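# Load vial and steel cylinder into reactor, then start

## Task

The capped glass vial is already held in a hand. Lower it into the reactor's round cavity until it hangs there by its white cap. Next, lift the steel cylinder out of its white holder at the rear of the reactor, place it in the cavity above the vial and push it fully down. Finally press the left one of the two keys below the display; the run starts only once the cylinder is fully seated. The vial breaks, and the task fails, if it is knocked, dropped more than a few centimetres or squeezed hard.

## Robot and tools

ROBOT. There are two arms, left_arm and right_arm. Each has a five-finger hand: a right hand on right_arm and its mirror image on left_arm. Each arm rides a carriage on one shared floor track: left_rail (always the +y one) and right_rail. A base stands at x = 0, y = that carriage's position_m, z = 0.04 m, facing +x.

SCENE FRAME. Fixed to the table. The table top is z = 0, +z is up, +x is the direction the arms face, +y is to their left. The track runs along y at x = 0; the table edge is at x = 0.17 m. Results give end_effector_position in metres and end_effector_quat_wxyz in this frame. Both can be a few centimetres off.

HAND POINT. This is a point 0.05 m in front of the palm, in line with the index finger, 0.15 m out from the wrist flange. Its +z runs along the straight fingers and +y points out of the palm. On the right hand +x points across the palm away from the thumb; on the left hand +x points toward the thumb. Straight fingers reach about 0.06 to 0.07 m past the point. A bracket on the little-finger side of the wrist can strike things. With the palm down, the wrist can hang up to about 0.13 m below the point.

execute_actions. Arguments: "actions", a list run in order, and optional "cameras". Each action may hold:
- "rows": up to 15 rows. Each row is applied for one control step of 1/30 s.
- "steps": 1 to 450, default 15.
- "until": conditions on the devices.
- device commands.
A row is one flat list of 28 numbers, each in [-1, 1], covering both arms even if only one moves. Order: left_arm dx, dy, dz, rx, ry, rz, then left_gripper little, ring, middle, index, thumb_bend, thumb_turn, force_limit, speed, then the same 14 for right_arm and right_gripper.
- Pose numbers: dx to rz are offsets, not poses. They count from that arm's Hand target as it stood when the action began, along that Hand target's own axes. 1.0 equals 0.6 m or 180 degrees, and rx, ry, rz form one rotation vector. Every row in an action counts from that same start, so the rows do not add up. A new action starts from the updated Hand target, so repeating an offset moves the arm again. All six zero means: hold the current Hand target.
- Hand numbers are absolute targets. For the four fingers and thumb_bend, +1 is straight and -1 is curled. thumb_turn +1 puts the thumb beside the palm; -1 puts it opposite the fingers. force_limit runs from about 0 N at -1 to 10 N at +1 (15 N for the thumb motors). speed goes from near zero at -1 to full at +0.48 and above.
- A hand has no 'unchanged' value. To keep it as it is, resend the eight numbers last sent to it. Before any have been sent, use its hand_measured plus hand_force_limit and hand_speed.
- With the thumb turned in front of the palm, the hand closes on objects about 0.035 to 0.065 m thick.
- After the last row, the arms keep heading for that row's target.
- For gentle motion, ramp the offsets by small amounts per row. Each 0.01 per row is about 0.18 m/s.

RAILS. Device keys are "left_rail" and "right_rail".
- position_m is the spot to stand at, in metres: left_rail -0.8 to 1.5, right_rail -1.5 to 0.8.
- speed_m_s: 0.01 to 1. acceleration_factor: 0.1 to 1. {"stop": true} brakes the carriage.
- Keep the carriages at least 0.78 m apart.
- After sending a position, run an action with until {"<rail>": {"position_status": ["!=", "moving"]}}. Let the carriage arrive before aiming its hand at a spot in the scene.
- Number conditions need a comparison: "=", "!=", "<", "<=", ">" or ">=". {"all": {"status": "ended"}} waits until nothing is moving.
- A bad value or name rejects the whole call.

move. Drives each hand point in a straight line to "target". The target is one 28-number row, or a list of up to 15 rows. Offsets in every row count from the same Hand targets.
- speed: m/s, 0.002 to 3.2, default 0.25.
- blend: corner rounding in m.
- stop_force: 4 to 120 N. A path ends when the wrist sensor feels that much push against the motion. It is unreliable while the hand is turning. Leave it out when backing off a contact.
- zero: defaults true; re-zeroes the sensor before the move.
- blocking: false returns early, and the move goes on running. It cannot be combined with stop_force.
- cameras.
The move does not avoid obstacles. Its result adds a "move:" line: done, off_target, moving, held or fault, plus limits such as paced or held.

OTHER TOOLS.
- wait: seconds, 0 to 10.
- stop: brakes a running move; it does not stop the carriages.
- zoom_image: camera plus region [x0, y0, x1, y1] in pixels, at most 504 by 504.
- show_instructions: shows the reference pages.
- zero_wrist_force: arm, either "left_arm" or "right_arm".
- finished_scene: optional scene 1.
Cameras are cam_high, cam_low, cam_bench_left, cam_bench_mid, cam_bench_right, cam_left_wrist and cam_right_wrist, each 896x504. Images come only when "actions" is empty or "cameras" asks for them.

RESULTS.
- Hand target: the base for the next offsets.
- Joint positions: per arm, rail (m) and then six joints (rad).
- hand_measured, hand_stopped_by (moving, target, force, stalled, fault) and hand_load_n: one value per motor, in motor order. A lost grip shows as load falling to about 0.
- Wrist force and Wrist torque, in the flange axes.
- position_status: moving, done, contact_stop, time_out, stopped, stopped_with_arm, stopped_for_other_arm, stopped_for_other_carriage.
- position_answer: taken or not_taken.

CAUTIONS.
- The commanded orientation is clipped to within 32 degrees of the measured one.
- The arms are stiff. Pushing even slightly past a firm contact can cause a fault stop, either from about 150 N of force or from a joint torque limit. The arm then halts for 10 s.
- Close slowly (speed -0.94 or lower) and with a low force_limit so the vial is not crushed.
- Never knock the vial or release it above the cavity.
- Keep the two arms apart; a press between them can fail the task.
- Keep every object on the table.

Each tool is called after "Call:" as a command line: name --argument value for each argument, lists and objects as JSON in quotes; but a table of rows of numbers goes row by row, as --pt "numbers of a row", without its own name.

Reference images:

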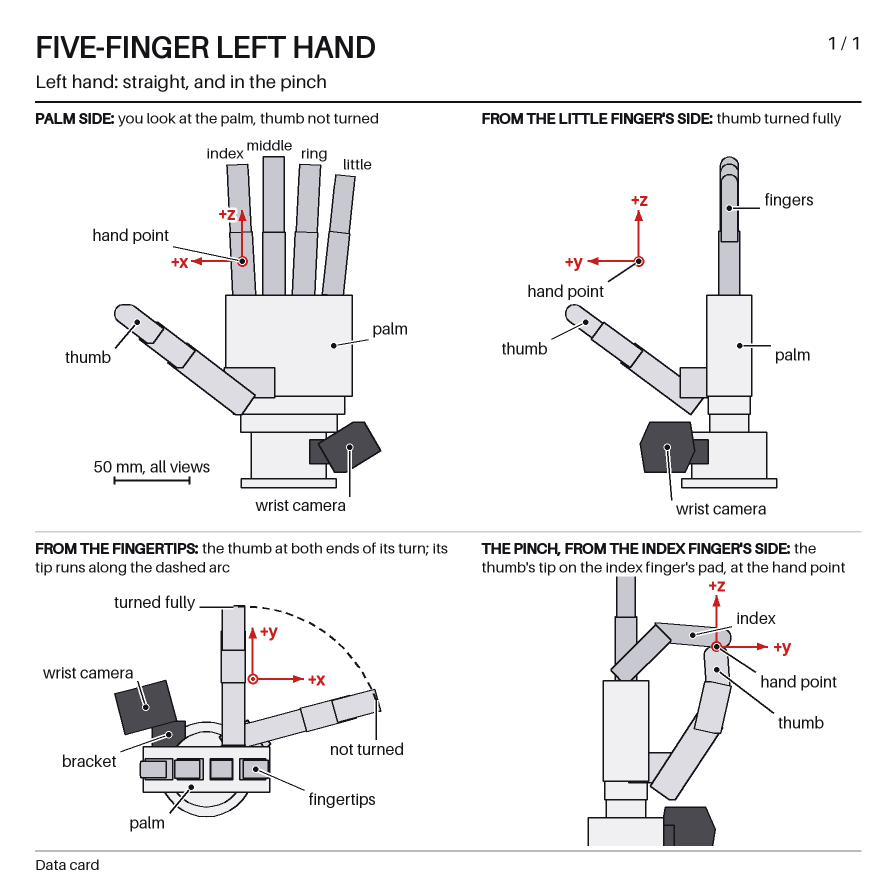

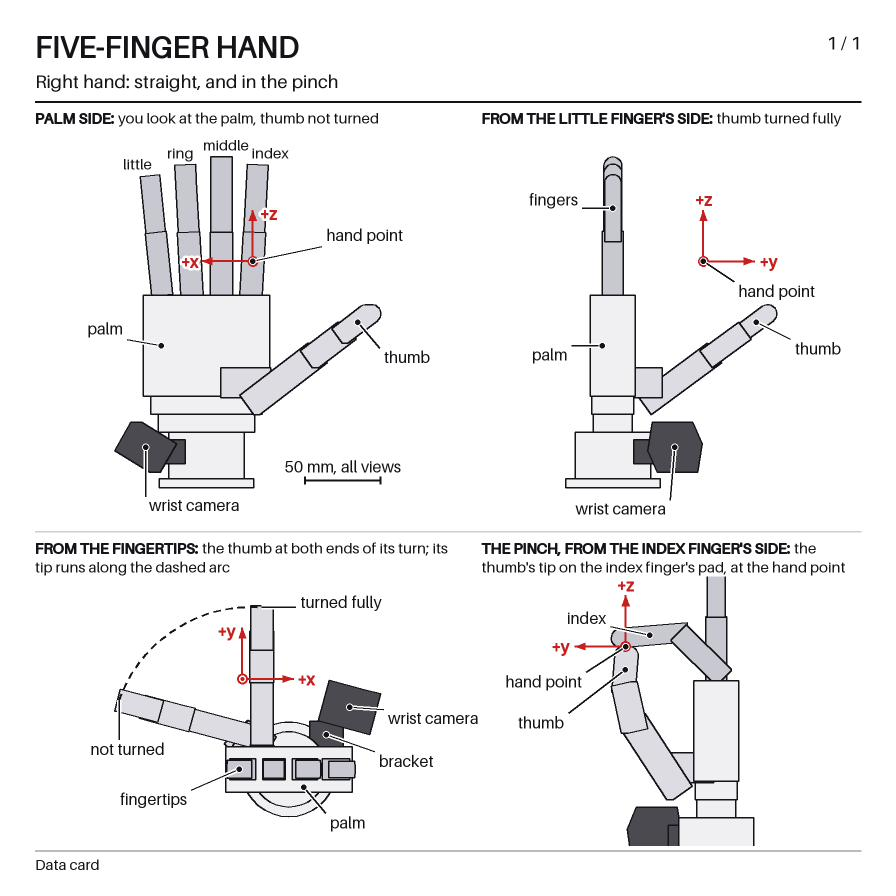

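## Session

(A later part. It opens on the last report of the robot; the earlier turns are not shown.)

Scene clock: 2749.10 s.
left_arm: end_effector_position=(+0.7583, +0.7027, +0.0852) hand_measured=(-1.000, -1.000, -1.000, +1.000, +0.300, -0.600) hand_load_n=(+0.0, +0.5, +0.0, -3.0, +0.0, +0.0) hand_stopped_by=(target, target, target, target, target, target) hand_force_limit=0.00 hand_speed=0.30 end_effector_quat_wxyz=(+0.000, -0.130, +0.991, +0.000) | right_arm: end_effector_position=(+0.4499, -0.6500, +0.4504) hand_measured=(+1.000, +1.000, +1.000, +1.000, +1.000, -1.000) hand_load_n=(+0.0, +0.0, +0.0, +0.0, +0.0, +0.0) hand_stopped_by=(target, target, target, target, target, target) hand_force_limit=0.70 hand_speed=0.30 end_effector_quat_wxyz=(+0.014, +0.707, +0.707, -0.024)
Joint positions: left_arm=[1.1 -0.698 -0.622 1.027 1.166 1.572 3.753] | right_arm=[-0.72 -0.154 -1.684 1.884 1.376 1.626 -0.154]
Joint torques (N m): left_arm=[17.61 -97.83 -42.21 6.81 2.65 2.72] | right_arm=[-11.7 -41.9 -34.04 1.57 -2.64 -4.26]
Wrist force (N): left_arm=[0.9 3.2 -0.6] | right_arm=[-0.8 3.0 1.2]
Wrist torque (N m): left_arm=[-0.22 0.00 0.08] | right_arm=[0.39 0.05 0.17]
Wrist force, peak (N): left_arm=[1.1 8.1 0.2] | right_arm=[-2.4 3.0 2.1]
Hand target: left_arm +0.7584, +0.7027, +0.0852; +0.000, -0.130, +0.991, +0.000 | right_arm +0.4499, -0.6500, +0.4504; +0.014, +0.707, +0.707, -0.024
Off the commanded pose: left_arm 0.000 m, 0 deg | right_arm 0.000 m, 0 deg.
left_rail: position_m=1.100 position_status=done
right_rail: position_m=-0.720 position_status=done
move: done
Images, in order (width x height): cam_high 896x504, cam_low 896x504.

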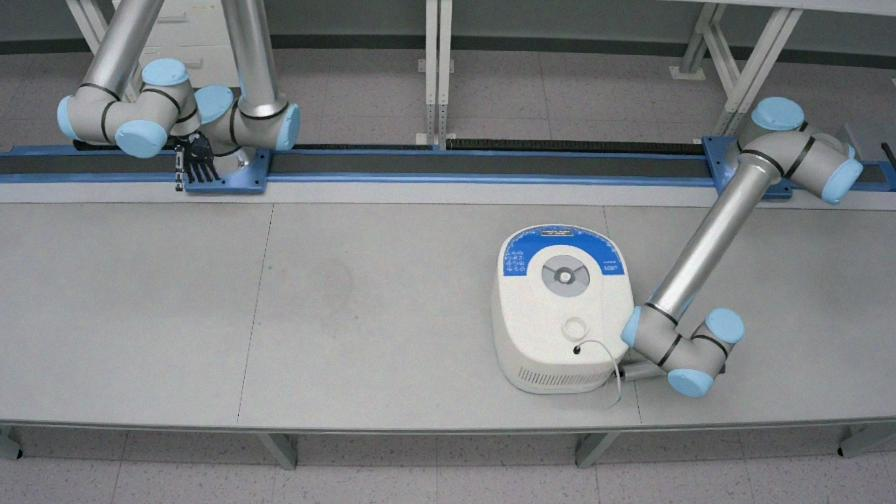

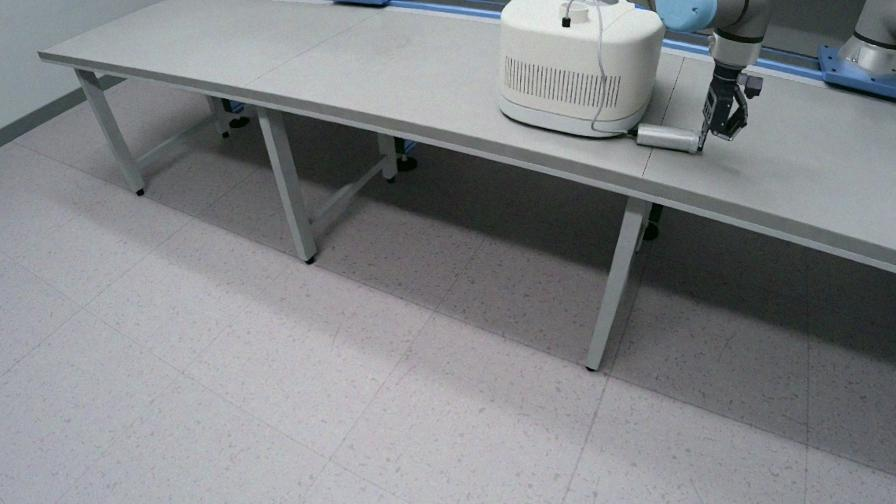

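Call:
move --pt "0 0 -0.33 0 0 0 -1 -1 -1 1 0.3 -0.6 0 0.3 0 0 0 0 0 0 1 1 1 1 1 -1 0.7 0.3" --pt "0.12 0.5 -0.43 0 0 0 -1 -1 -1 1 0.3 -0.6 0 0.3 0 0 0 0 0 0 1 1 1 1 1 -1 0.7 0.3" --speed 0.25 --blend 0.03 --cameras '["cam_high", "cam_low", "cam_left_wrist"]'

Scene clock: 2779.50 s.
left_arm: end_effector_position=(+0.6116, +0.9740, +0.3431) hand_measured=(-1.000, -1.000, -1.000, +1.000, +0.300, -0.600) hand_load_n=(+0.0, +0.0, +0.0, +0.0, +0.0, +0.0) hand_stopped_by=(target, target, target, target, target, target) hand_force_limit=0.00 hand_speed=0.30 end_effector_quat_wxyz=(+0.000, -0.130, +0.991, +0.000) | right_arm: end_effector_position=(+0.4499, -0.6500, +0.4504) hand_measured=(+1.000, +1.000, +1.000, +1.000, +1.000, -1.000) hand_load_n=(+0.0, +0.0, +0.0, +0.0, +0.0, +0.0) hand_stopped_by=(target, target, target, target, target, target) hand_force_limit=0.70 hand_speed=0.30 end_effector_quat_wxyz=(+0.014, +0.707, +0.707, -0.024)
Joint positions: left_arm=[1.1 -0.521 -1.179 1.493 1.257 1.572 3.93] | right_arm=[-0.72 -0.154 -1.684 1.884 1.376 1.626 -0.154]
Joint torques (N m): left_arm=[18.52 -84.78 -27.72 0.71 1.54 3.6] | right_arm=[-11.86 -41.6 -34.35 1.48 -2.44 -4]
Wrist force (N): left_arm=[0.7 0.9 -0.8] | right_arm=[-1.0 3.1 1.4]
Wrist torque (N m): left_arm=[-0.06 -0.04 0.03] | right_arm=[0.41 0.09 0.16]
Wrist force, peak (N): left_arm=[0.9 3.6 -0.2] | right_arm=[-1.3 3.5 1.5]
Hand target: left_arm +0.6115, +0.9741, +0.3431; +0.000, -0.130, +0.991, +0.000 | right_arm +0.4499, -0.6500, +0.4504; +0.014, +0.707, +0.707, -0.024
Off the commanded pose: left_arm 0.000 m, 0 deg | right_arm 0.000 m, 0 deg.
left_rail: position_m=1.100 position_status=done
right_rail: position_m=-0.720 position_status=done
move: done
Images, in order (width x height): cam_high 896x504, cam_low 896x504, cam_left_wrist 896x504.

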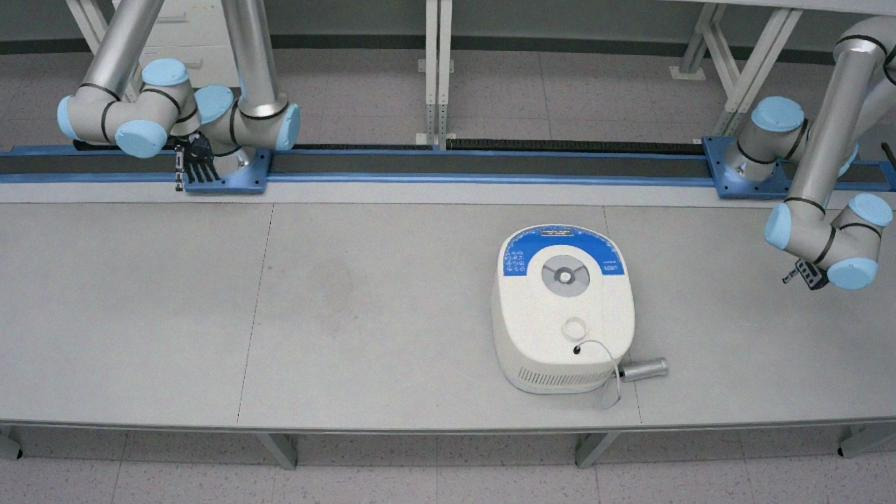

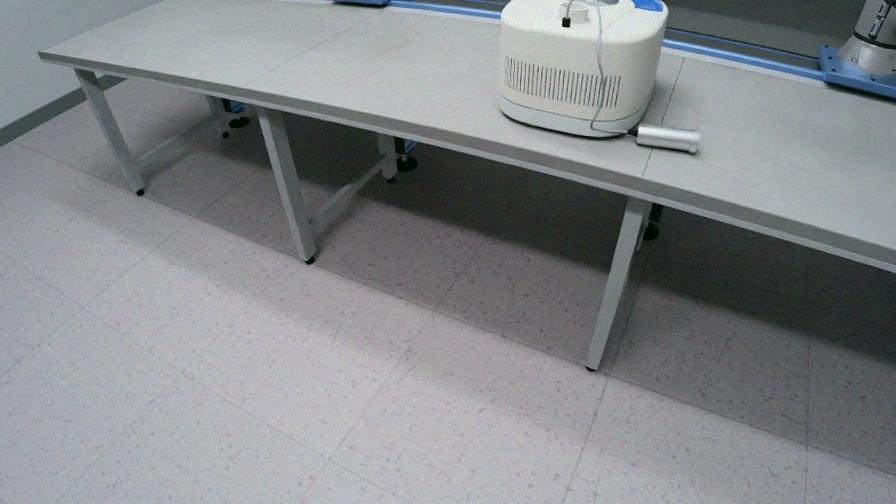

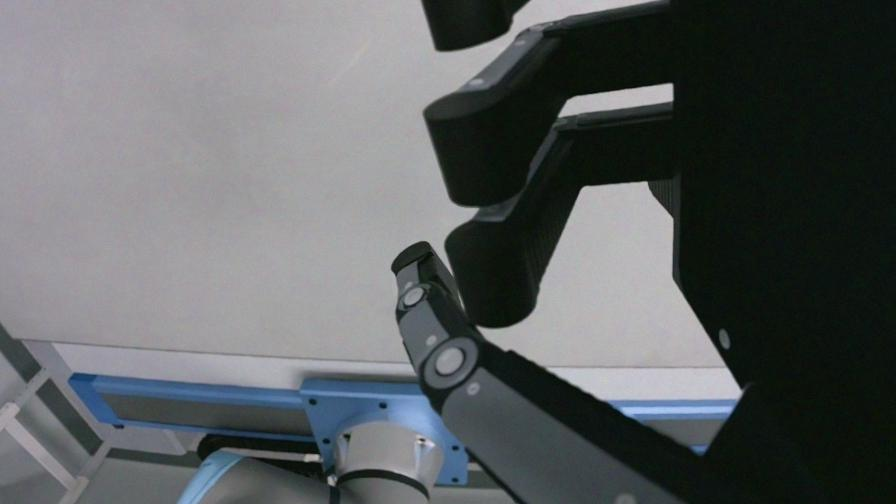

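Call:
zoom_image --camera "cam_high" --region '[600, 340, 700, 400]'

Call:
zoom_image --camera "cam_low" --region '[580, 80, 720, 170]'

Scaled by 5.040 from the camera's 896x504 image, which has a finer 1280x720 frame.

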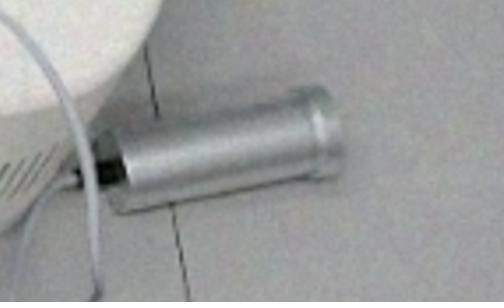

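Scaled by 3.600 from the camera's 896x504 image, which has a finer 1280x720 frame.

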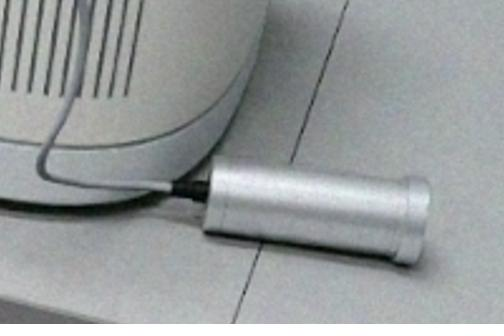

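Call:
execute_actions --actions '[{"left_rail":{"position_m":1.42},"steps":120,"until":{"left_rail":{"position_status":["!=","moving"]}}}]'

Call:
move --target '[0.1077,-1.106,0.1385,0,0,0.029,1,-1,-1,1,0.3,-1,0,0.3,0,0,0,0,0,0,1,1,1,1,1,-1,0.7,0.3]' --speed 0.3 --cameras '["cam_high", "cam_left_wrist", "cam_low"]'

Scene clock: 2934.60 s.
left_arm: end_effector_position=(+0.6115, +1.2940, +0.3431) hand_measured=(-1.000, -1.000, -1.000, +1.000, +0.300, -0.600) hand_load_n=(+0.0, +0.0, +0.0, +0.0, +0.0, +0.0) hand_stopped_by=(target, target, target, target, target, target) hand_force_limit=0.00 hand_speed=0.30 end_effector_quat_wxyz=(+0.000, -0.130, +0.991, +0.000) | right_arm: end_effector_position=(+0.4499, -0.6500, +0.4504) hand_measured=(+1.000, +1.000, +1.000, +1.000, +1.000, -1.000) hand_load_n=(+0.0, +0.0, +0.0, +0.0, +0.0, +0.0) hand_stopped_by=(target, target, target, target, target, target) hand_force_limit=0.70 hand_speed=0.30 end_effector_quat_wxyz=(+0.014, +0.707, +0.707, -0.024)
Joint positions: left_arm=[1.42 -0.521 -1.179 1.494 1.257 1.572 3.93] | right_arm=[-0.72 -0.154 -1.684 1.884 1.376 1.626 -0.154]
Joint torques (N m): left_arm=[-1.78 -72.6 -32.64 1.69 1.33 3.01] | right_arm=[-11.86 -40.82 -34.05 1.51 -2.49 -4.05]
Wrist force (N): left_arm=[0.2 1.0 -1.0] | right_arm=[-1.3 3.1 1.5]
Wrist torque (N m): left_arm=[-0.04 0.03 0.00] | right_arm=[0.40 0.12 0.14]
Wrist force, peak (N): left_arm=[0.1 1.7 -1.0] | right_arm=[-1.3 3.6 1.4]
Hand target: left_arm +0.6115, +1.2940, +0.3431; +0.000, -0.130, +0.991, +0.000 | right_arm +0.4499, -0.6500, +0.4504; +0.014, +0.707, +0.707, -0.024
Off the commanded pose: left_arm 0.000 m, 0 deg | right_arm 0.000 m, 0 deg.
left_rail: position_m=1.420 position_status=done
right_rail: position_m=-0.720 position_status=done

every number of target must lie in its column's range; nothing of the call was run

Call:
move --target '[0.08,-0.9,0.0,0,0,0.029,1,-1,-1,1,0.3,-1,0,0.3,0,0,0,0,0,0,1,1,1,1,1,-1,0.7,0.3]' --speed 0.35

Scene clock: 2942.13 s.
left_arm: end_effector_position=(+0.7028, +0.7618, +0.3424) hand_measured=(+1.000, -1.000, -1.000, +1.000, +0.300, -0.838) hand_load_n=(+0.0, +0.0, -2.5, +0.0, +3.5, +24.5) hand_stopped_by=(target, target, target, target, target, force) hand_force_limit=0.00 hand_speed=0.30 end_effector_quat_wxyz=(+0.025, -0.083, +0.996, -0.027) | right_arm: end_effector_position=(+0.4499, -0.6500, +0.4504) hand_measured=(+1.000, +1.000, +1.000, +1.000, +1.000, -1.000) hand_load_n=(+0.0, +0.0, +0.0, +0.0, +0.0, +0.0) hand_stopped_by=(target, target, target, target, target, target) hand_force_limit=0.70 hand_speed=0.30 end_effector_quat_wxyz=(+0.014, +0.707, +0.707, -0.024)
Joint positions: left_arm=[1.42 -0.938 -0.363 0.035 1.826 1.556 3.608] | right_arm=[-0.72 -0.154 -1.684 1.884 1.376 1.626 -0.154]
Joint torques (N m): left_arm=[-19.13 -110.07 -41.26 5.64 -1.47 -3.05] | right_arm=[-11.14 -41.21 -34.5 1.64 -2.39 -4.03]
Wrist force (N): left_arm=[0.1 0.6 -0.9] | right_arm=[-1.2 3.1 1.1]
Wrist torque (N m): left_arm=[-0.09 0.04 0.13] | right_arm=[0.42 0.12 0.15]
Wrist force, peak (N): left_arm=[0.3 2.5 -0.8] | right_arm=[-1.2 3.7 1.5]
Hand target: left_arm +0.7047, +0.7599, +0.3434; +0.000, -0.085, +0.996, +0.000 | right_arm +0.4499, -0.6500, +0.4504; +0.014, +0.707, +0.707, -0.024
Off the commanded pose: left_arm 0.003 m, 4 deg | right_arm 0.000 m, 0 deg.
left_rail: position_m=1.420 position_status=done
right_rail: position_m=-0.720 position_status=done
elbow stopped short (left arm): the move would have taken joint 4 (elbow) straighter than the controller allows.
move: off_target (left_arm)

Call:
move --target '[0,0.533,0.0,0,0,0,1,-1,-1,1,0.3,-0.5,0,0.3,0,0,0,0,0,0,1,1,1,1,1,-1,0.7,0.3]' --speed 0.35

Call:
execute_actions --actions '[{"left_rail":{"position_m":1.1},"steps":120,"until":{"left_rail":{"position_status":["!=","moving"]}}}]' --cameras '["cam_high", "cam_left_wrist"]'

Scene clock: 2951.60 s.
left_arm: end_effector_position=(+0.6505, +1.0751, +0.3432) hand_measured=(+1.000, -1.000, -1.000, +1.000, +0.300, -0.500) hand_load_n=(+0.5, +0.0, +0.0, +0.0, +0.0, +0.5) hand_stopped_by=(target, target, target, target, target, target) hand_force_limit=0.00 hand_speed=0.30 end_effector_quat_wxyz=(+0.000, -0.085, +0.996, +0.000) | right_arm: end_effector_position=(+0.4499, -0.6500, +0.4504) hand_measured=(+1.000, +1.000, +1.000, +1.000, +1.000, -1.000) hand_load_n=(+0.0, +0.0, +0.0, +0.0, +0.0, +0.0) hand_stopped_by=(target, target, target, target, target, target) hand_force_limit=0.70 hand_speed=0.30 end_effector_quat_wxyz=(+0.014, +0.707, +0.707, -0.024)
Joint positions: left_arm=[1.42 -0.743 -0.983 1.194 1.359 1.572 3.799] | right_arm=[-0.72 -0.154 -1.684 1.884 1.376 1.626 -0.154]
Joint torques (N m): left_arm=[14.99 -98.64 -29.78 0.74 -1.58 3.29] | right_arm=[-11.54 -41.53 -34.2 1.61 -2.27 -3.91]
Wrist force (N): left_arm=[0.1 0.4 -0.8] | right_arm=[-1.2 3.3 1.3]
Wrist torque (N m): left_arm=[-0.13 0.04 0.00] | right_arm=[0.44 0.11 0.15]
Wrist force, peak (N): left_arm=[0.3 2.9 -0.9] | right_arm=[-1.7 3.4 1.4]
Hand target: left_arm +0.6505, +1.0752, +0.3432; +0.000, -0.085, +0.996, +0.000 | right_arm +0.4499, -0.6500, +0.4504; +0.014, +0.707, +0.707, -0.024
Off the commanded pose: left_arm 0.000 m, 0 deg | right_arm 0.000 m, 0 deg.
left_rail: position_m=1.420 position_status=done
right_rail: position_m=-0.720 position_status=done
move: done

Scene clock: 2953.33 s.
left_arm: end_effector_position=(+0.6505, +0.7552, +0.3432) hand_measured=(+1.000, -1.000, -1.000, +1.000, +0.300, -0.500) hand_load_n=(+0.0, +0.0, +0.5, +0.0, +0.0, +0.0) hand_stopped_by=(target, target, target, target, target, target) hand_force_limit=0.00 hand_speed=0.30 end_effector_quat_wxyz=(+0.000, -0.085, +0.996, +0.000) | right_arm: end_effector_position=(+0.4499, -0.6500, +0.4504) hand_measured=(+1.000, +1.000, +1.000, +1.000, +1.000, -1.000) hand_load_n=(+0.5, +0.0, +0.0, +0.0, +0.0, +0.0) hand_stopped_by=(target, target, target, target, target, target) hand_force_limit=0.70 hand_speed=0.30 end_effector_quat_wxyz=(+0.014, +0.707, +0.707, -0.024)
Joint positions: left_arm=[1.1 -0.743 -0.983 1.194 1.359 1.572 3.799] | right_arm=[-0.72 -0.154 -1.684 1.884 1.376 1.626 -0.154]
Joint torques (N m): left_arm=[-15.71 -95.83 -34.32 1.83 0.93 3.11] | right_arm=[-12.22 -40.92 -34.77 1.67 -2.15 -3.9]
Wrist force (N): left_arm=[0.1 0.2 -0.8] | right_arm=[-0.8 3.0 1.4]
Wrist torque (N m): left_arm=[-0.16 0.04 0.01] | right_arm=[0.38 0.06 0.17]
Wrist force, peak (N): left_arm=[-0.1 1.5 -0.9] | right_arm=[-1.5 3.4 1.5]
Hand target: left_arm +0.6505, +0.7551, +0.3432; +0.000, -0.085, +0.996, +0.000 | right_arm +0.4499, -0.6500, +0.4504; +0.014, +0.707, +0.707, -0.024
Off the commanded pose: left_arm 0.000 m, 0 deg | right_arm 0.000 m, 0 deg.
left_rail: position_m=1.100 position_status=done
right_rail: position_m=-0.720 position_status=done
Images, in order (width x height): cam_high 896x504, cam_left_wrist 896x504.

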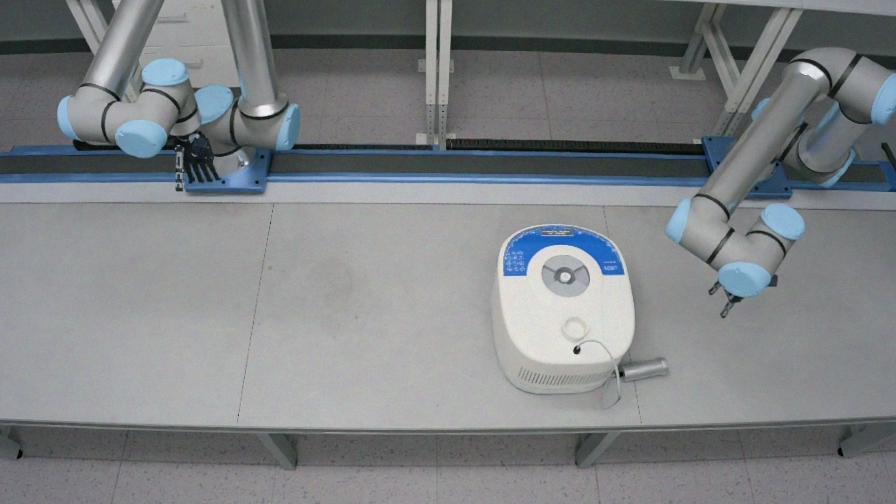

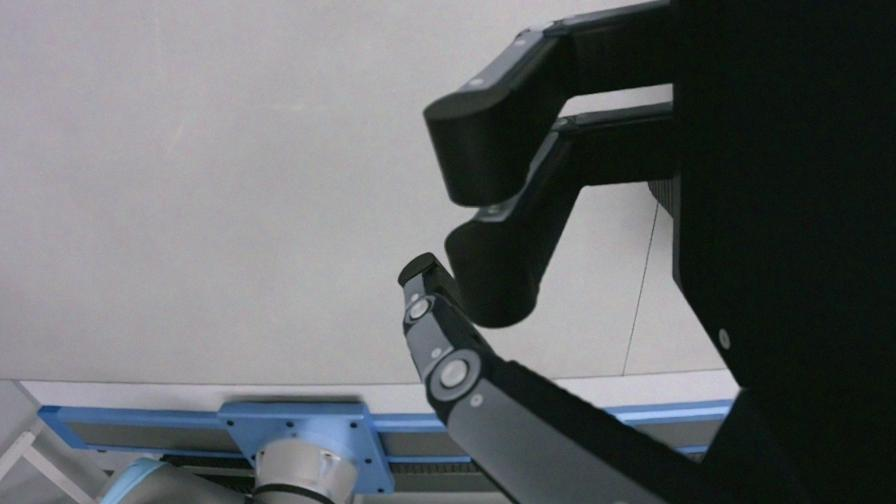

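Call:
move --pt "-0.101 -0.207 0.0 0 0 0 1 -1 -1 1 0.3 -0.5 0 0.3 0 0 0 0 0 0 1 1 1 1 1 -1 0.7 0.3" --pt "-0.101 -0.207 0.3 0 0 0 1 -1 -1 1 0.3 -0.5 0 0.3 0 0 0 0 0 0 1 1 1 1 1 -1 0.7 0.3" --speed 0.3 --blend 0.03 --cameras '["cam_high", "cam_low", "cam_left_wrist", "cam_bench_left"]'

Scene clock: 2963.33 s.
left_arm: end_effector_position=(+0.7311, +0.6429, +0.1634) hand_measured=(+1.000, -1.000, -1.000, +1.000, +0.300, -0.500) hand_load_n=(+0.0, +0.0, +0.0, +0.0, +0.0, +0.0) hand_stopped_by=(target, target, target, target, target, target) hand_force_limit=0.00 hand_speed=0.30 end_effector_quat_wxyz=(+0.000, -0.085, +0.996, +0.000) | right_arm: end_effector_position=(+0.4499, -0.6500, +0.4504) hand_measured=(+1.000, +1.000, +1.000, +1.000, +1.000, -1.000) hand_load_n=(+0.0, +0.0, +0.0, +0.0, +0.0, +0.0) hand_stopped_by=(target, target, target, target, target, target) hand_force_limit=0.70 hand_speed=0.30 end_effector_quat_wxyz=(+0.014, +0.707, +0.707, -0.024)
Joint positions: left_arm=[1.1 -0.774 -0.664 0.961 1.273 1.572 3.768] | right_arm=[-0.72 -0.154 -1.684 1.884 1.376 1.626 -0.154]
Joint torques (N m): left_arm=[-15.99 -96.98 -27.96 0.5 -1.16 0.9] | right_arm=[-11.86 -39.64 -34.54 1.6 -2.04 -3.79]
Wrist force (N): left_arm=[0.6 0.3 -0.5] | right_arm=[-1.3 3.0 1.2]
Wrist torque (N m): left_arm=[-0.16 -0.03 0.17] | right_arm=[0.40 0.13 0.15]
Wrist force, peak (N): left_arm=[1.3 2.3 -0.8] | right_arm=[-1.3 3.5 1.5]
Hand target: left_arm +0.7312, +0.6429, +0.1632; +0.000, -0.085, +0.996, +0.000 | right_arm +0.4499, -0.6500, +0.4504; +0.014, +0.707, +0.707, -0.024
Off the commanded pose: left_arm 0.000 m, 0 deg | right_arm 0.000 m, 0 deg.
left_rail: position_m=1.100 position_status=done
right_rail: position_m=-0.720 position_status=done
move: done
Images, in order (width x height): cam_high 896x504, cam_low 896x504, cam_bench_left 896x504, cam_left_wrist 896x504.

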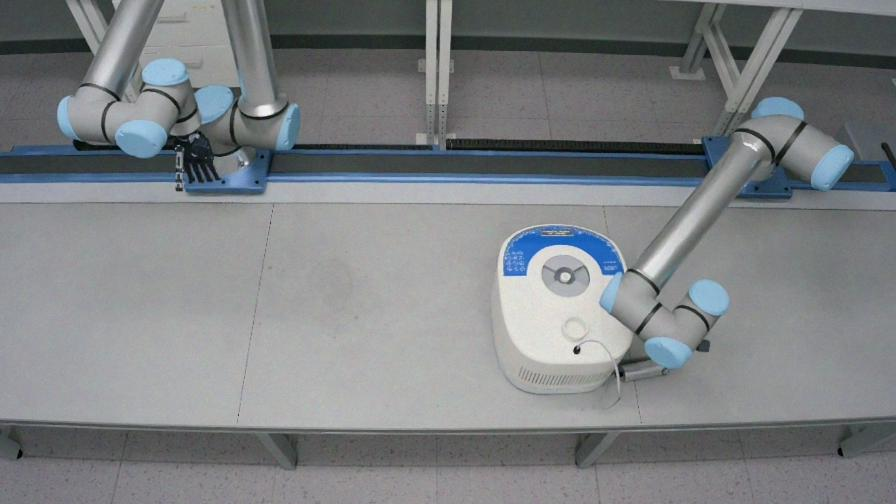

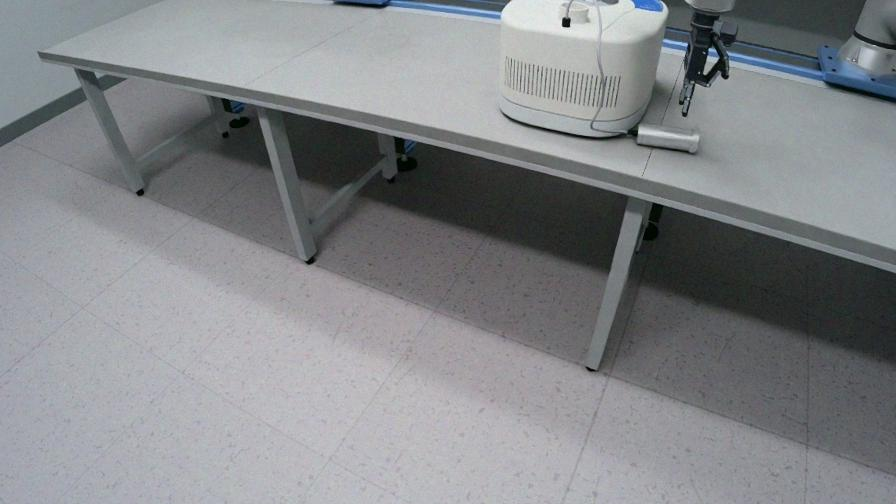

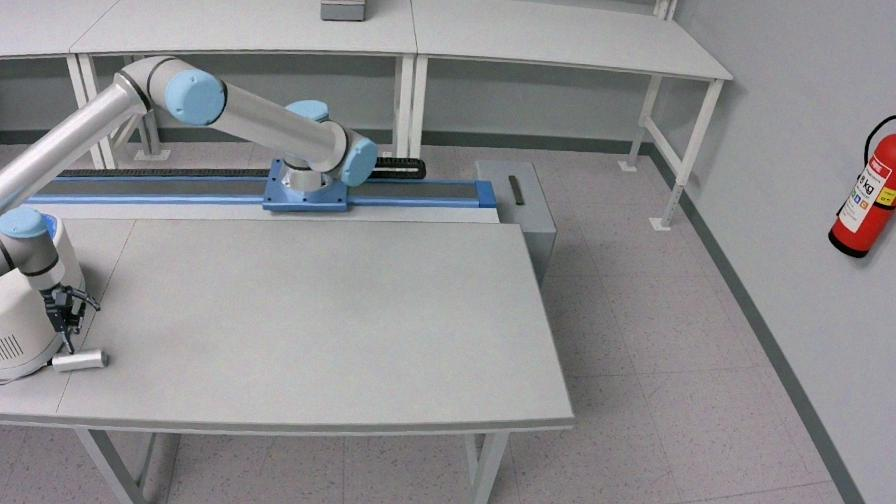

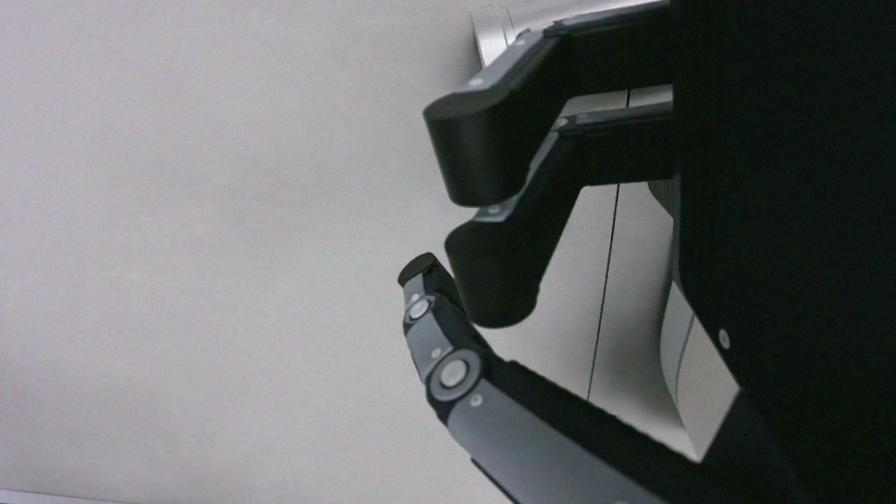

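Call:
zoom_image --camera "cam_low" --region '[600, 0, 760, 170]'

Call:
zoom_image --camera "cam_bench_left" --region '[0, 200, 160, 400]'

Call:
zoom_image --camera "cam_high" --region '[600, 330, 720, 410]'

Scaled by 2.965 from the camera's 896x504 image, which has a finer 1280x720 frame.

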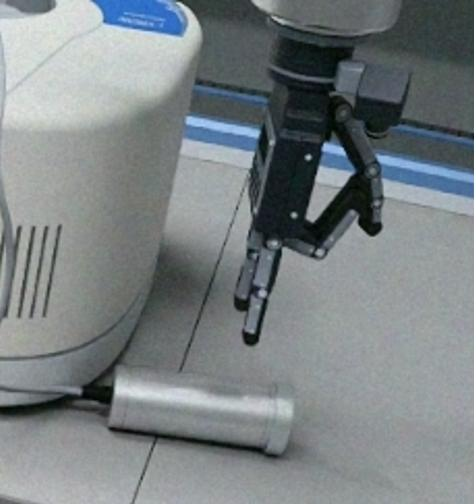

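Scaled by 2.520 from the camera's 896x504 image, which has a finer 1280x720 frame.

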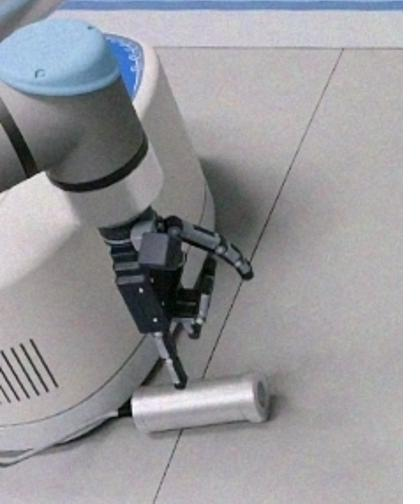

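Scaled by 4.200 from the camera's 896x504 image, which has a finer 1280x720 frame.

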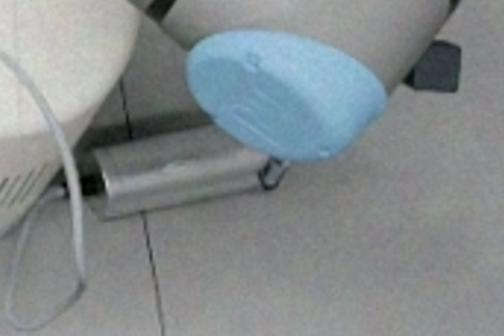

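Call:
move --target '[0,0,0.063,0,0,0,1,-1,-1,1,0.3,-0.5,0,0.3,0,0,0,0,0,0,1,1,1,1,1,-1,0.7,0.3]' --speed 0.15 --stop_force 6 --cameras '["cam_high", "cam_low", "cam_bench_left"]'

Call:
zoom_image --camera "cam_low" --region '[620, 60, 740, 170]'

Call:
zoom_image --camera "cam_bench_left" --region '[20, 280, 140, 400]'

Call:
zoom_image --camera "cam_high" --region '[600, 340, 700, 410]'

Scene clock: 2992.60 s.
left_arm: end_effector_position=(+0.7311, +0.6429, +0.1254) hand_measured=(+1.000, -1.000, -1.000, +1.000, +0.300, -0.500) hand_load_n=(+0.0, +0.0, +0.0, +0.0, +0.0, +0.0) hand_stopped_by=(target, target, target, target, target, target) hand_force_limit=0.00 hand_speed=0.30 end_effector_quat_wxyz=(+0.000, -0.085, +0.996, +0.000) | right_arm: end_effector_position=(+0.4499, -0.6500, +0.4504) hand_measured=(+1.000, +1.000, +1.000, +1.000, +1.000, -1.000) hand_load_n=(+0.0, +0.0, +0.0, +0.0, +0.0, +0.0) hand_stopped_by=(target, target, target, target, target, target) hand_force_limit=0.70 hand_speed=0.30 end_effector_quat_wxyz=(+0.014, +0.707, +0.707, -0.024)
Joint positions: left_arm=[1.1 -0.774 -0.64 0.986 1.225 1.572 3.768] | right_arm=[-0.72 -0.154 -1.684 1.884 1.376 1.626 -0.154]
Joint torques (N m): left_arm=[-11.84 -97.16 -27.59 0.25 -0.46 -2.44] | right_arm=[-11.78 -40.45 -34.87 1.75 -2.02 -3.99]
Wrist force (N): left_arm=[0.4 0.4 -1.0] | right_arm=[-1.3 3.4 1.5]
Wrist torque (N m): left_arm=[-0.11 -0.02 0.16] | right_arm=[0.43 0.13 0.15]
Wrist force, peak (N): left_arm=[0.2 0.6 -1.6] | right_arm=[-1.2 3.6 1.6]
Hand target: left_arm +0.7311, +0.6429, +0.1254; +0.000, -0.085, +0.996, +0.000 | right_arm +0.4499, -0.6500, +0.4504; +0.014, +0.707, +0.707, -0.024
Off the commanded pose: left_arm 0.000 m, 0 deg | right_arm 0.000 m, 0 deg.
left_rail: position_m=1.100 position_status=done
right_rail: position_m=-0.720 position_status=done
move: done
Images, in order (width x height): cam_high 896x504, cam_low 896x504, cam_bench_left 896x504.

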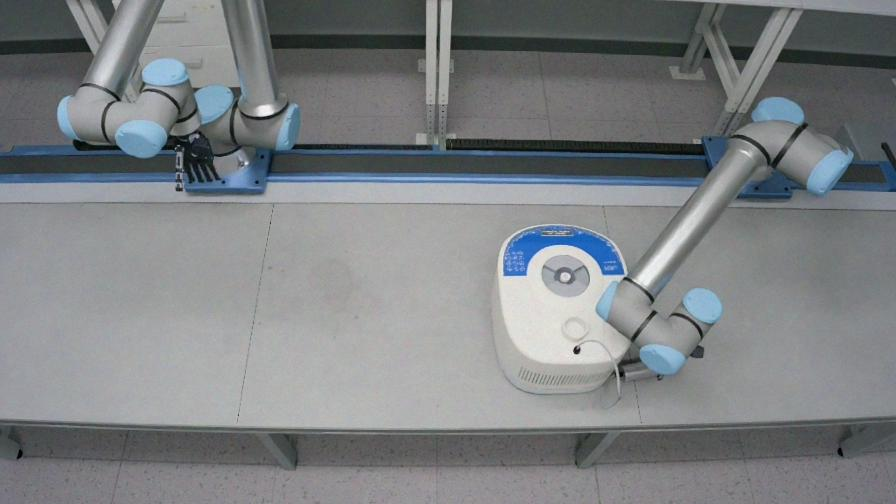

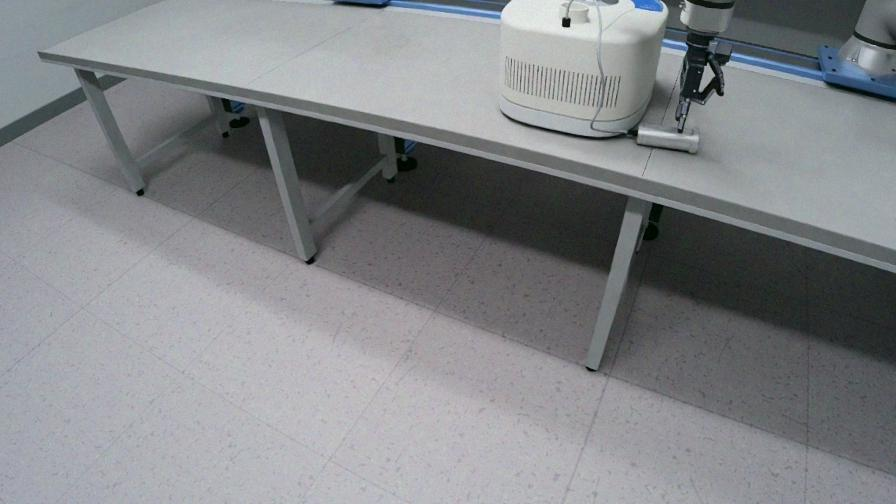

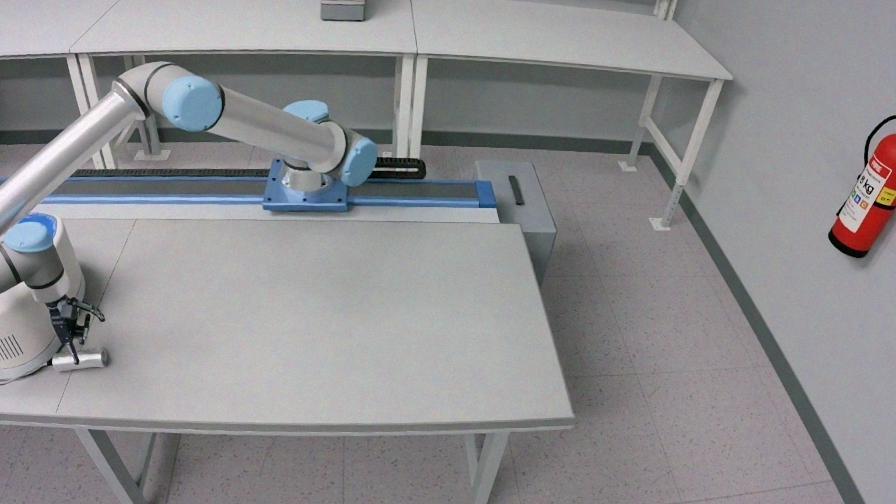

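Scaled by 4.200 from the camera's 896x504 image, which has a finer 1280x720 frame.

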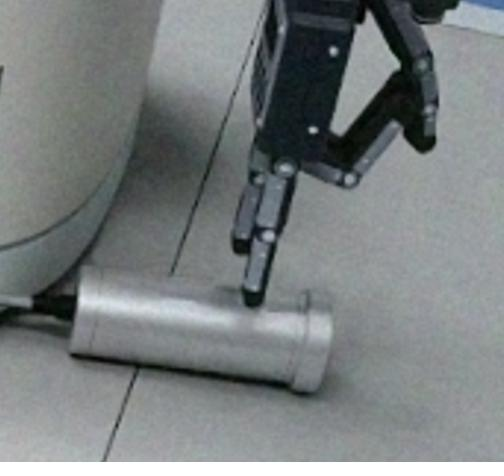

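Scaled by 4.200 from the camera's 896x504 image, which has a finer 1280x720 frame.

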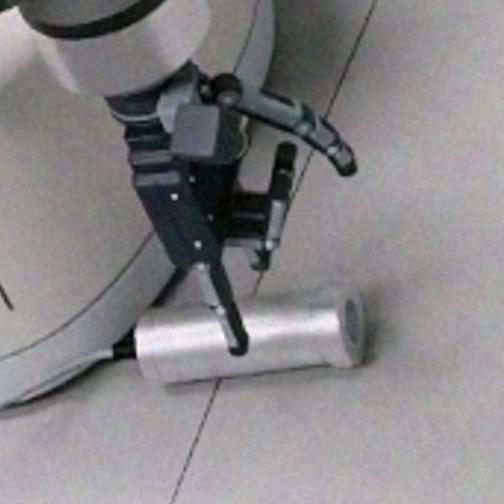

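Scaled by 5.040 from the camera's 896x504 image, which has a finer 1280x720 frame.

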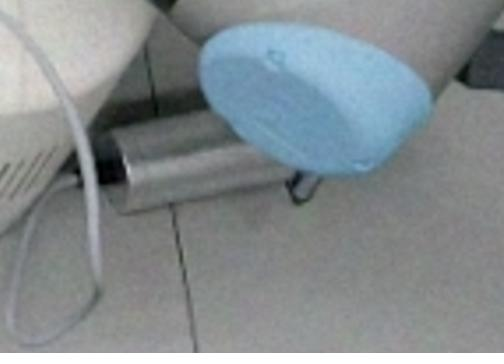

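Call:
move --target '[0,0,0.067,0,0,0,1,-1,-1,1,0.3,-0.5,0,0.3,0,0,0,0,0,0,1,1,1,1,1,-1,0.7,0.3]' --speed 0.04 --stop_force 4 --cameras '["cam_high", "cam_low", "cam_bench_left"]'

Call:
zoom_image --camera "cam_low" --region '[620, 60, 740, 170]'

Call:
zoom_image --camera "cam_bench_left" --region '[20, 280, 140, 400]'

Call:
zoom_image --camera "cam_high" --region '[600, 340, 700, 410]'

Scene clock: 3015.07 s.
left_arm: end_effector_position=(+0.7311, +0.6429, +0.0852) hand_measured=(+1.000, -1.000, -1.000, +1.000, +0.300, -0.500) hand_load_n=(-0.5, +0.0, +0.5, +0.0, +0.0, +0.0) hand_stopped_by=(target, target, target, target, target, target) hand_force_limit=0.00 hand_speed=0.30 end_effector_quat_wxyz=(+0.000, -0.085, +0.996, +0.000) | right_arm: end_effector_position=(+0.4499, -0.6500, +0.4504) hand_measured=(+1.000, +1.000, +1.000, +1.000, +1.000, -1.000) hand_load_n=(+0.0, +0.0, +0.0, +0.0, +0.0, +0.0) hand_stopped_by=(target, target, target, target, target, target) hand_force_limit=0.70 hand_speed=0.30 end_effector_quat_wxyz=(+0.014, +0.707, +0.707, -0.024)
Joint positions: left_arm=[1.1 -0.774 -0.612 1.007 1.176 1.572 3.768] | right_arm=[-0.72 -0.154 -1.684 1.884 1.376 1.626 -0.154]
Joint torques (N m): left_arm=[-15.92 -98.55 -27.02 -0.05 -0.32 -2.98] | right_arm=[-11.86 -39.21 -34.9 1.66 -1.99 -3.69]
Wrist force (N): left_arm=[2.0 0.6 -1.5] | right_arm=[-1.1 3.2 1.0]
Wrist torque (N m): left_arm=[-0.06 0.09 0.26] | right_arm=[0.44 0.10 0.16]
Wrist force, peak (N): left_arm=[2.6 0.4 -3.1] | right_arm=[-1.4 3.5 1.3]
Hand target: left_arm +0.7311, +0.6429, +0.0852; +0.000, -0.085, +0.996, +0.000 | right_arm +0.4499, -0.6500, +0.4504; +0.014, +0.707, +0.707, -0.024
Off the commanded pose: left_arm 0.000 m, 0 deg | right_arm 0.000 m, 0 deg.
left_rail: position_m=1.100 position_status=done
right_rail: position_m=-0.720 position_status=done
move: done
Images, in order (width x height): cam_high 896x504, cam_low 896x504, cam_bench_left 896x504.

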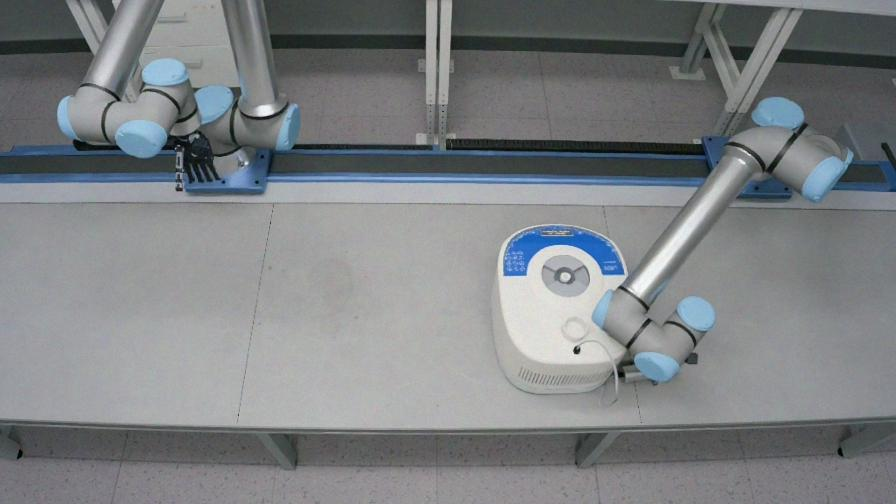

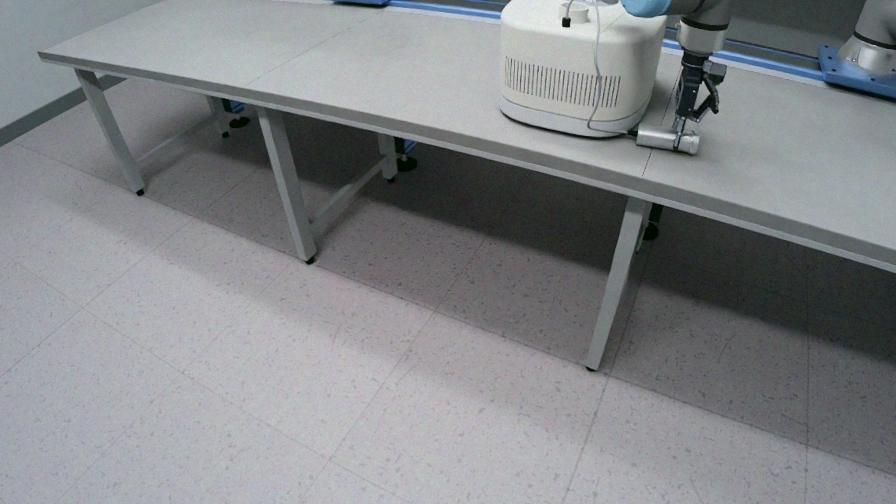

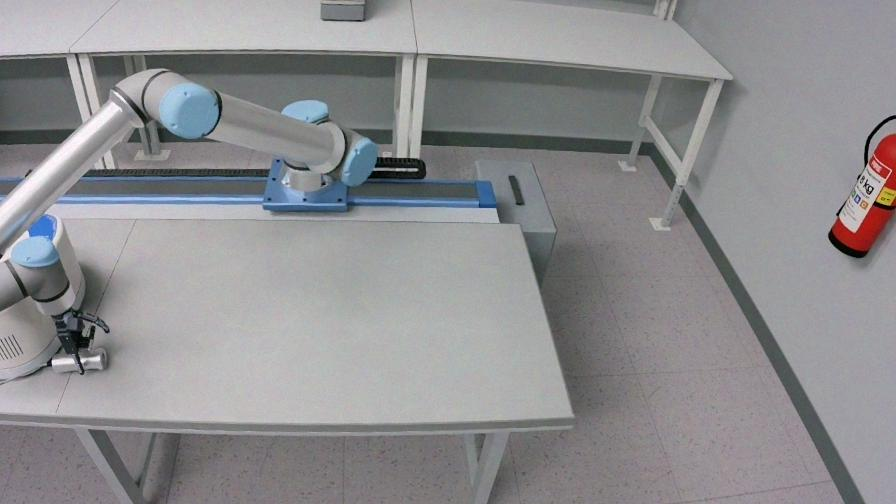

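Scaled by 4.200 from the camera's 896x504 image, which has a finer 1280x720 frame.

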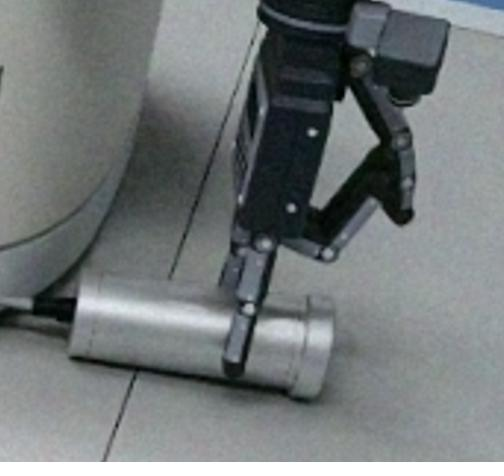

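Scaled by 4.200 from the camera's 896x504 image, which has a finer 1280x720 frame.

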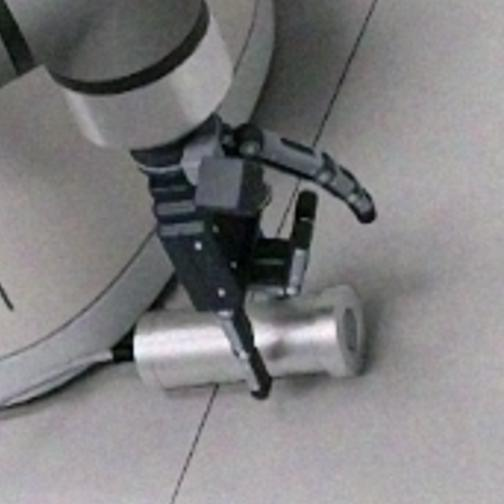

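Scaled by 5.040 from the camera's 896x504 image, which has a finer 1280x720 frame.

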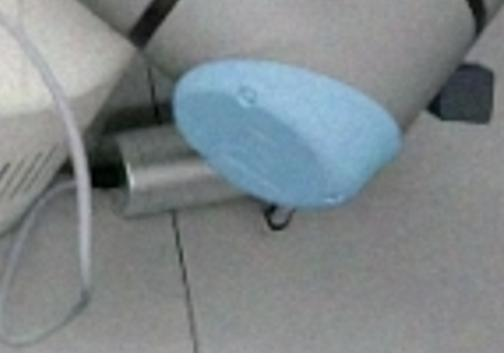

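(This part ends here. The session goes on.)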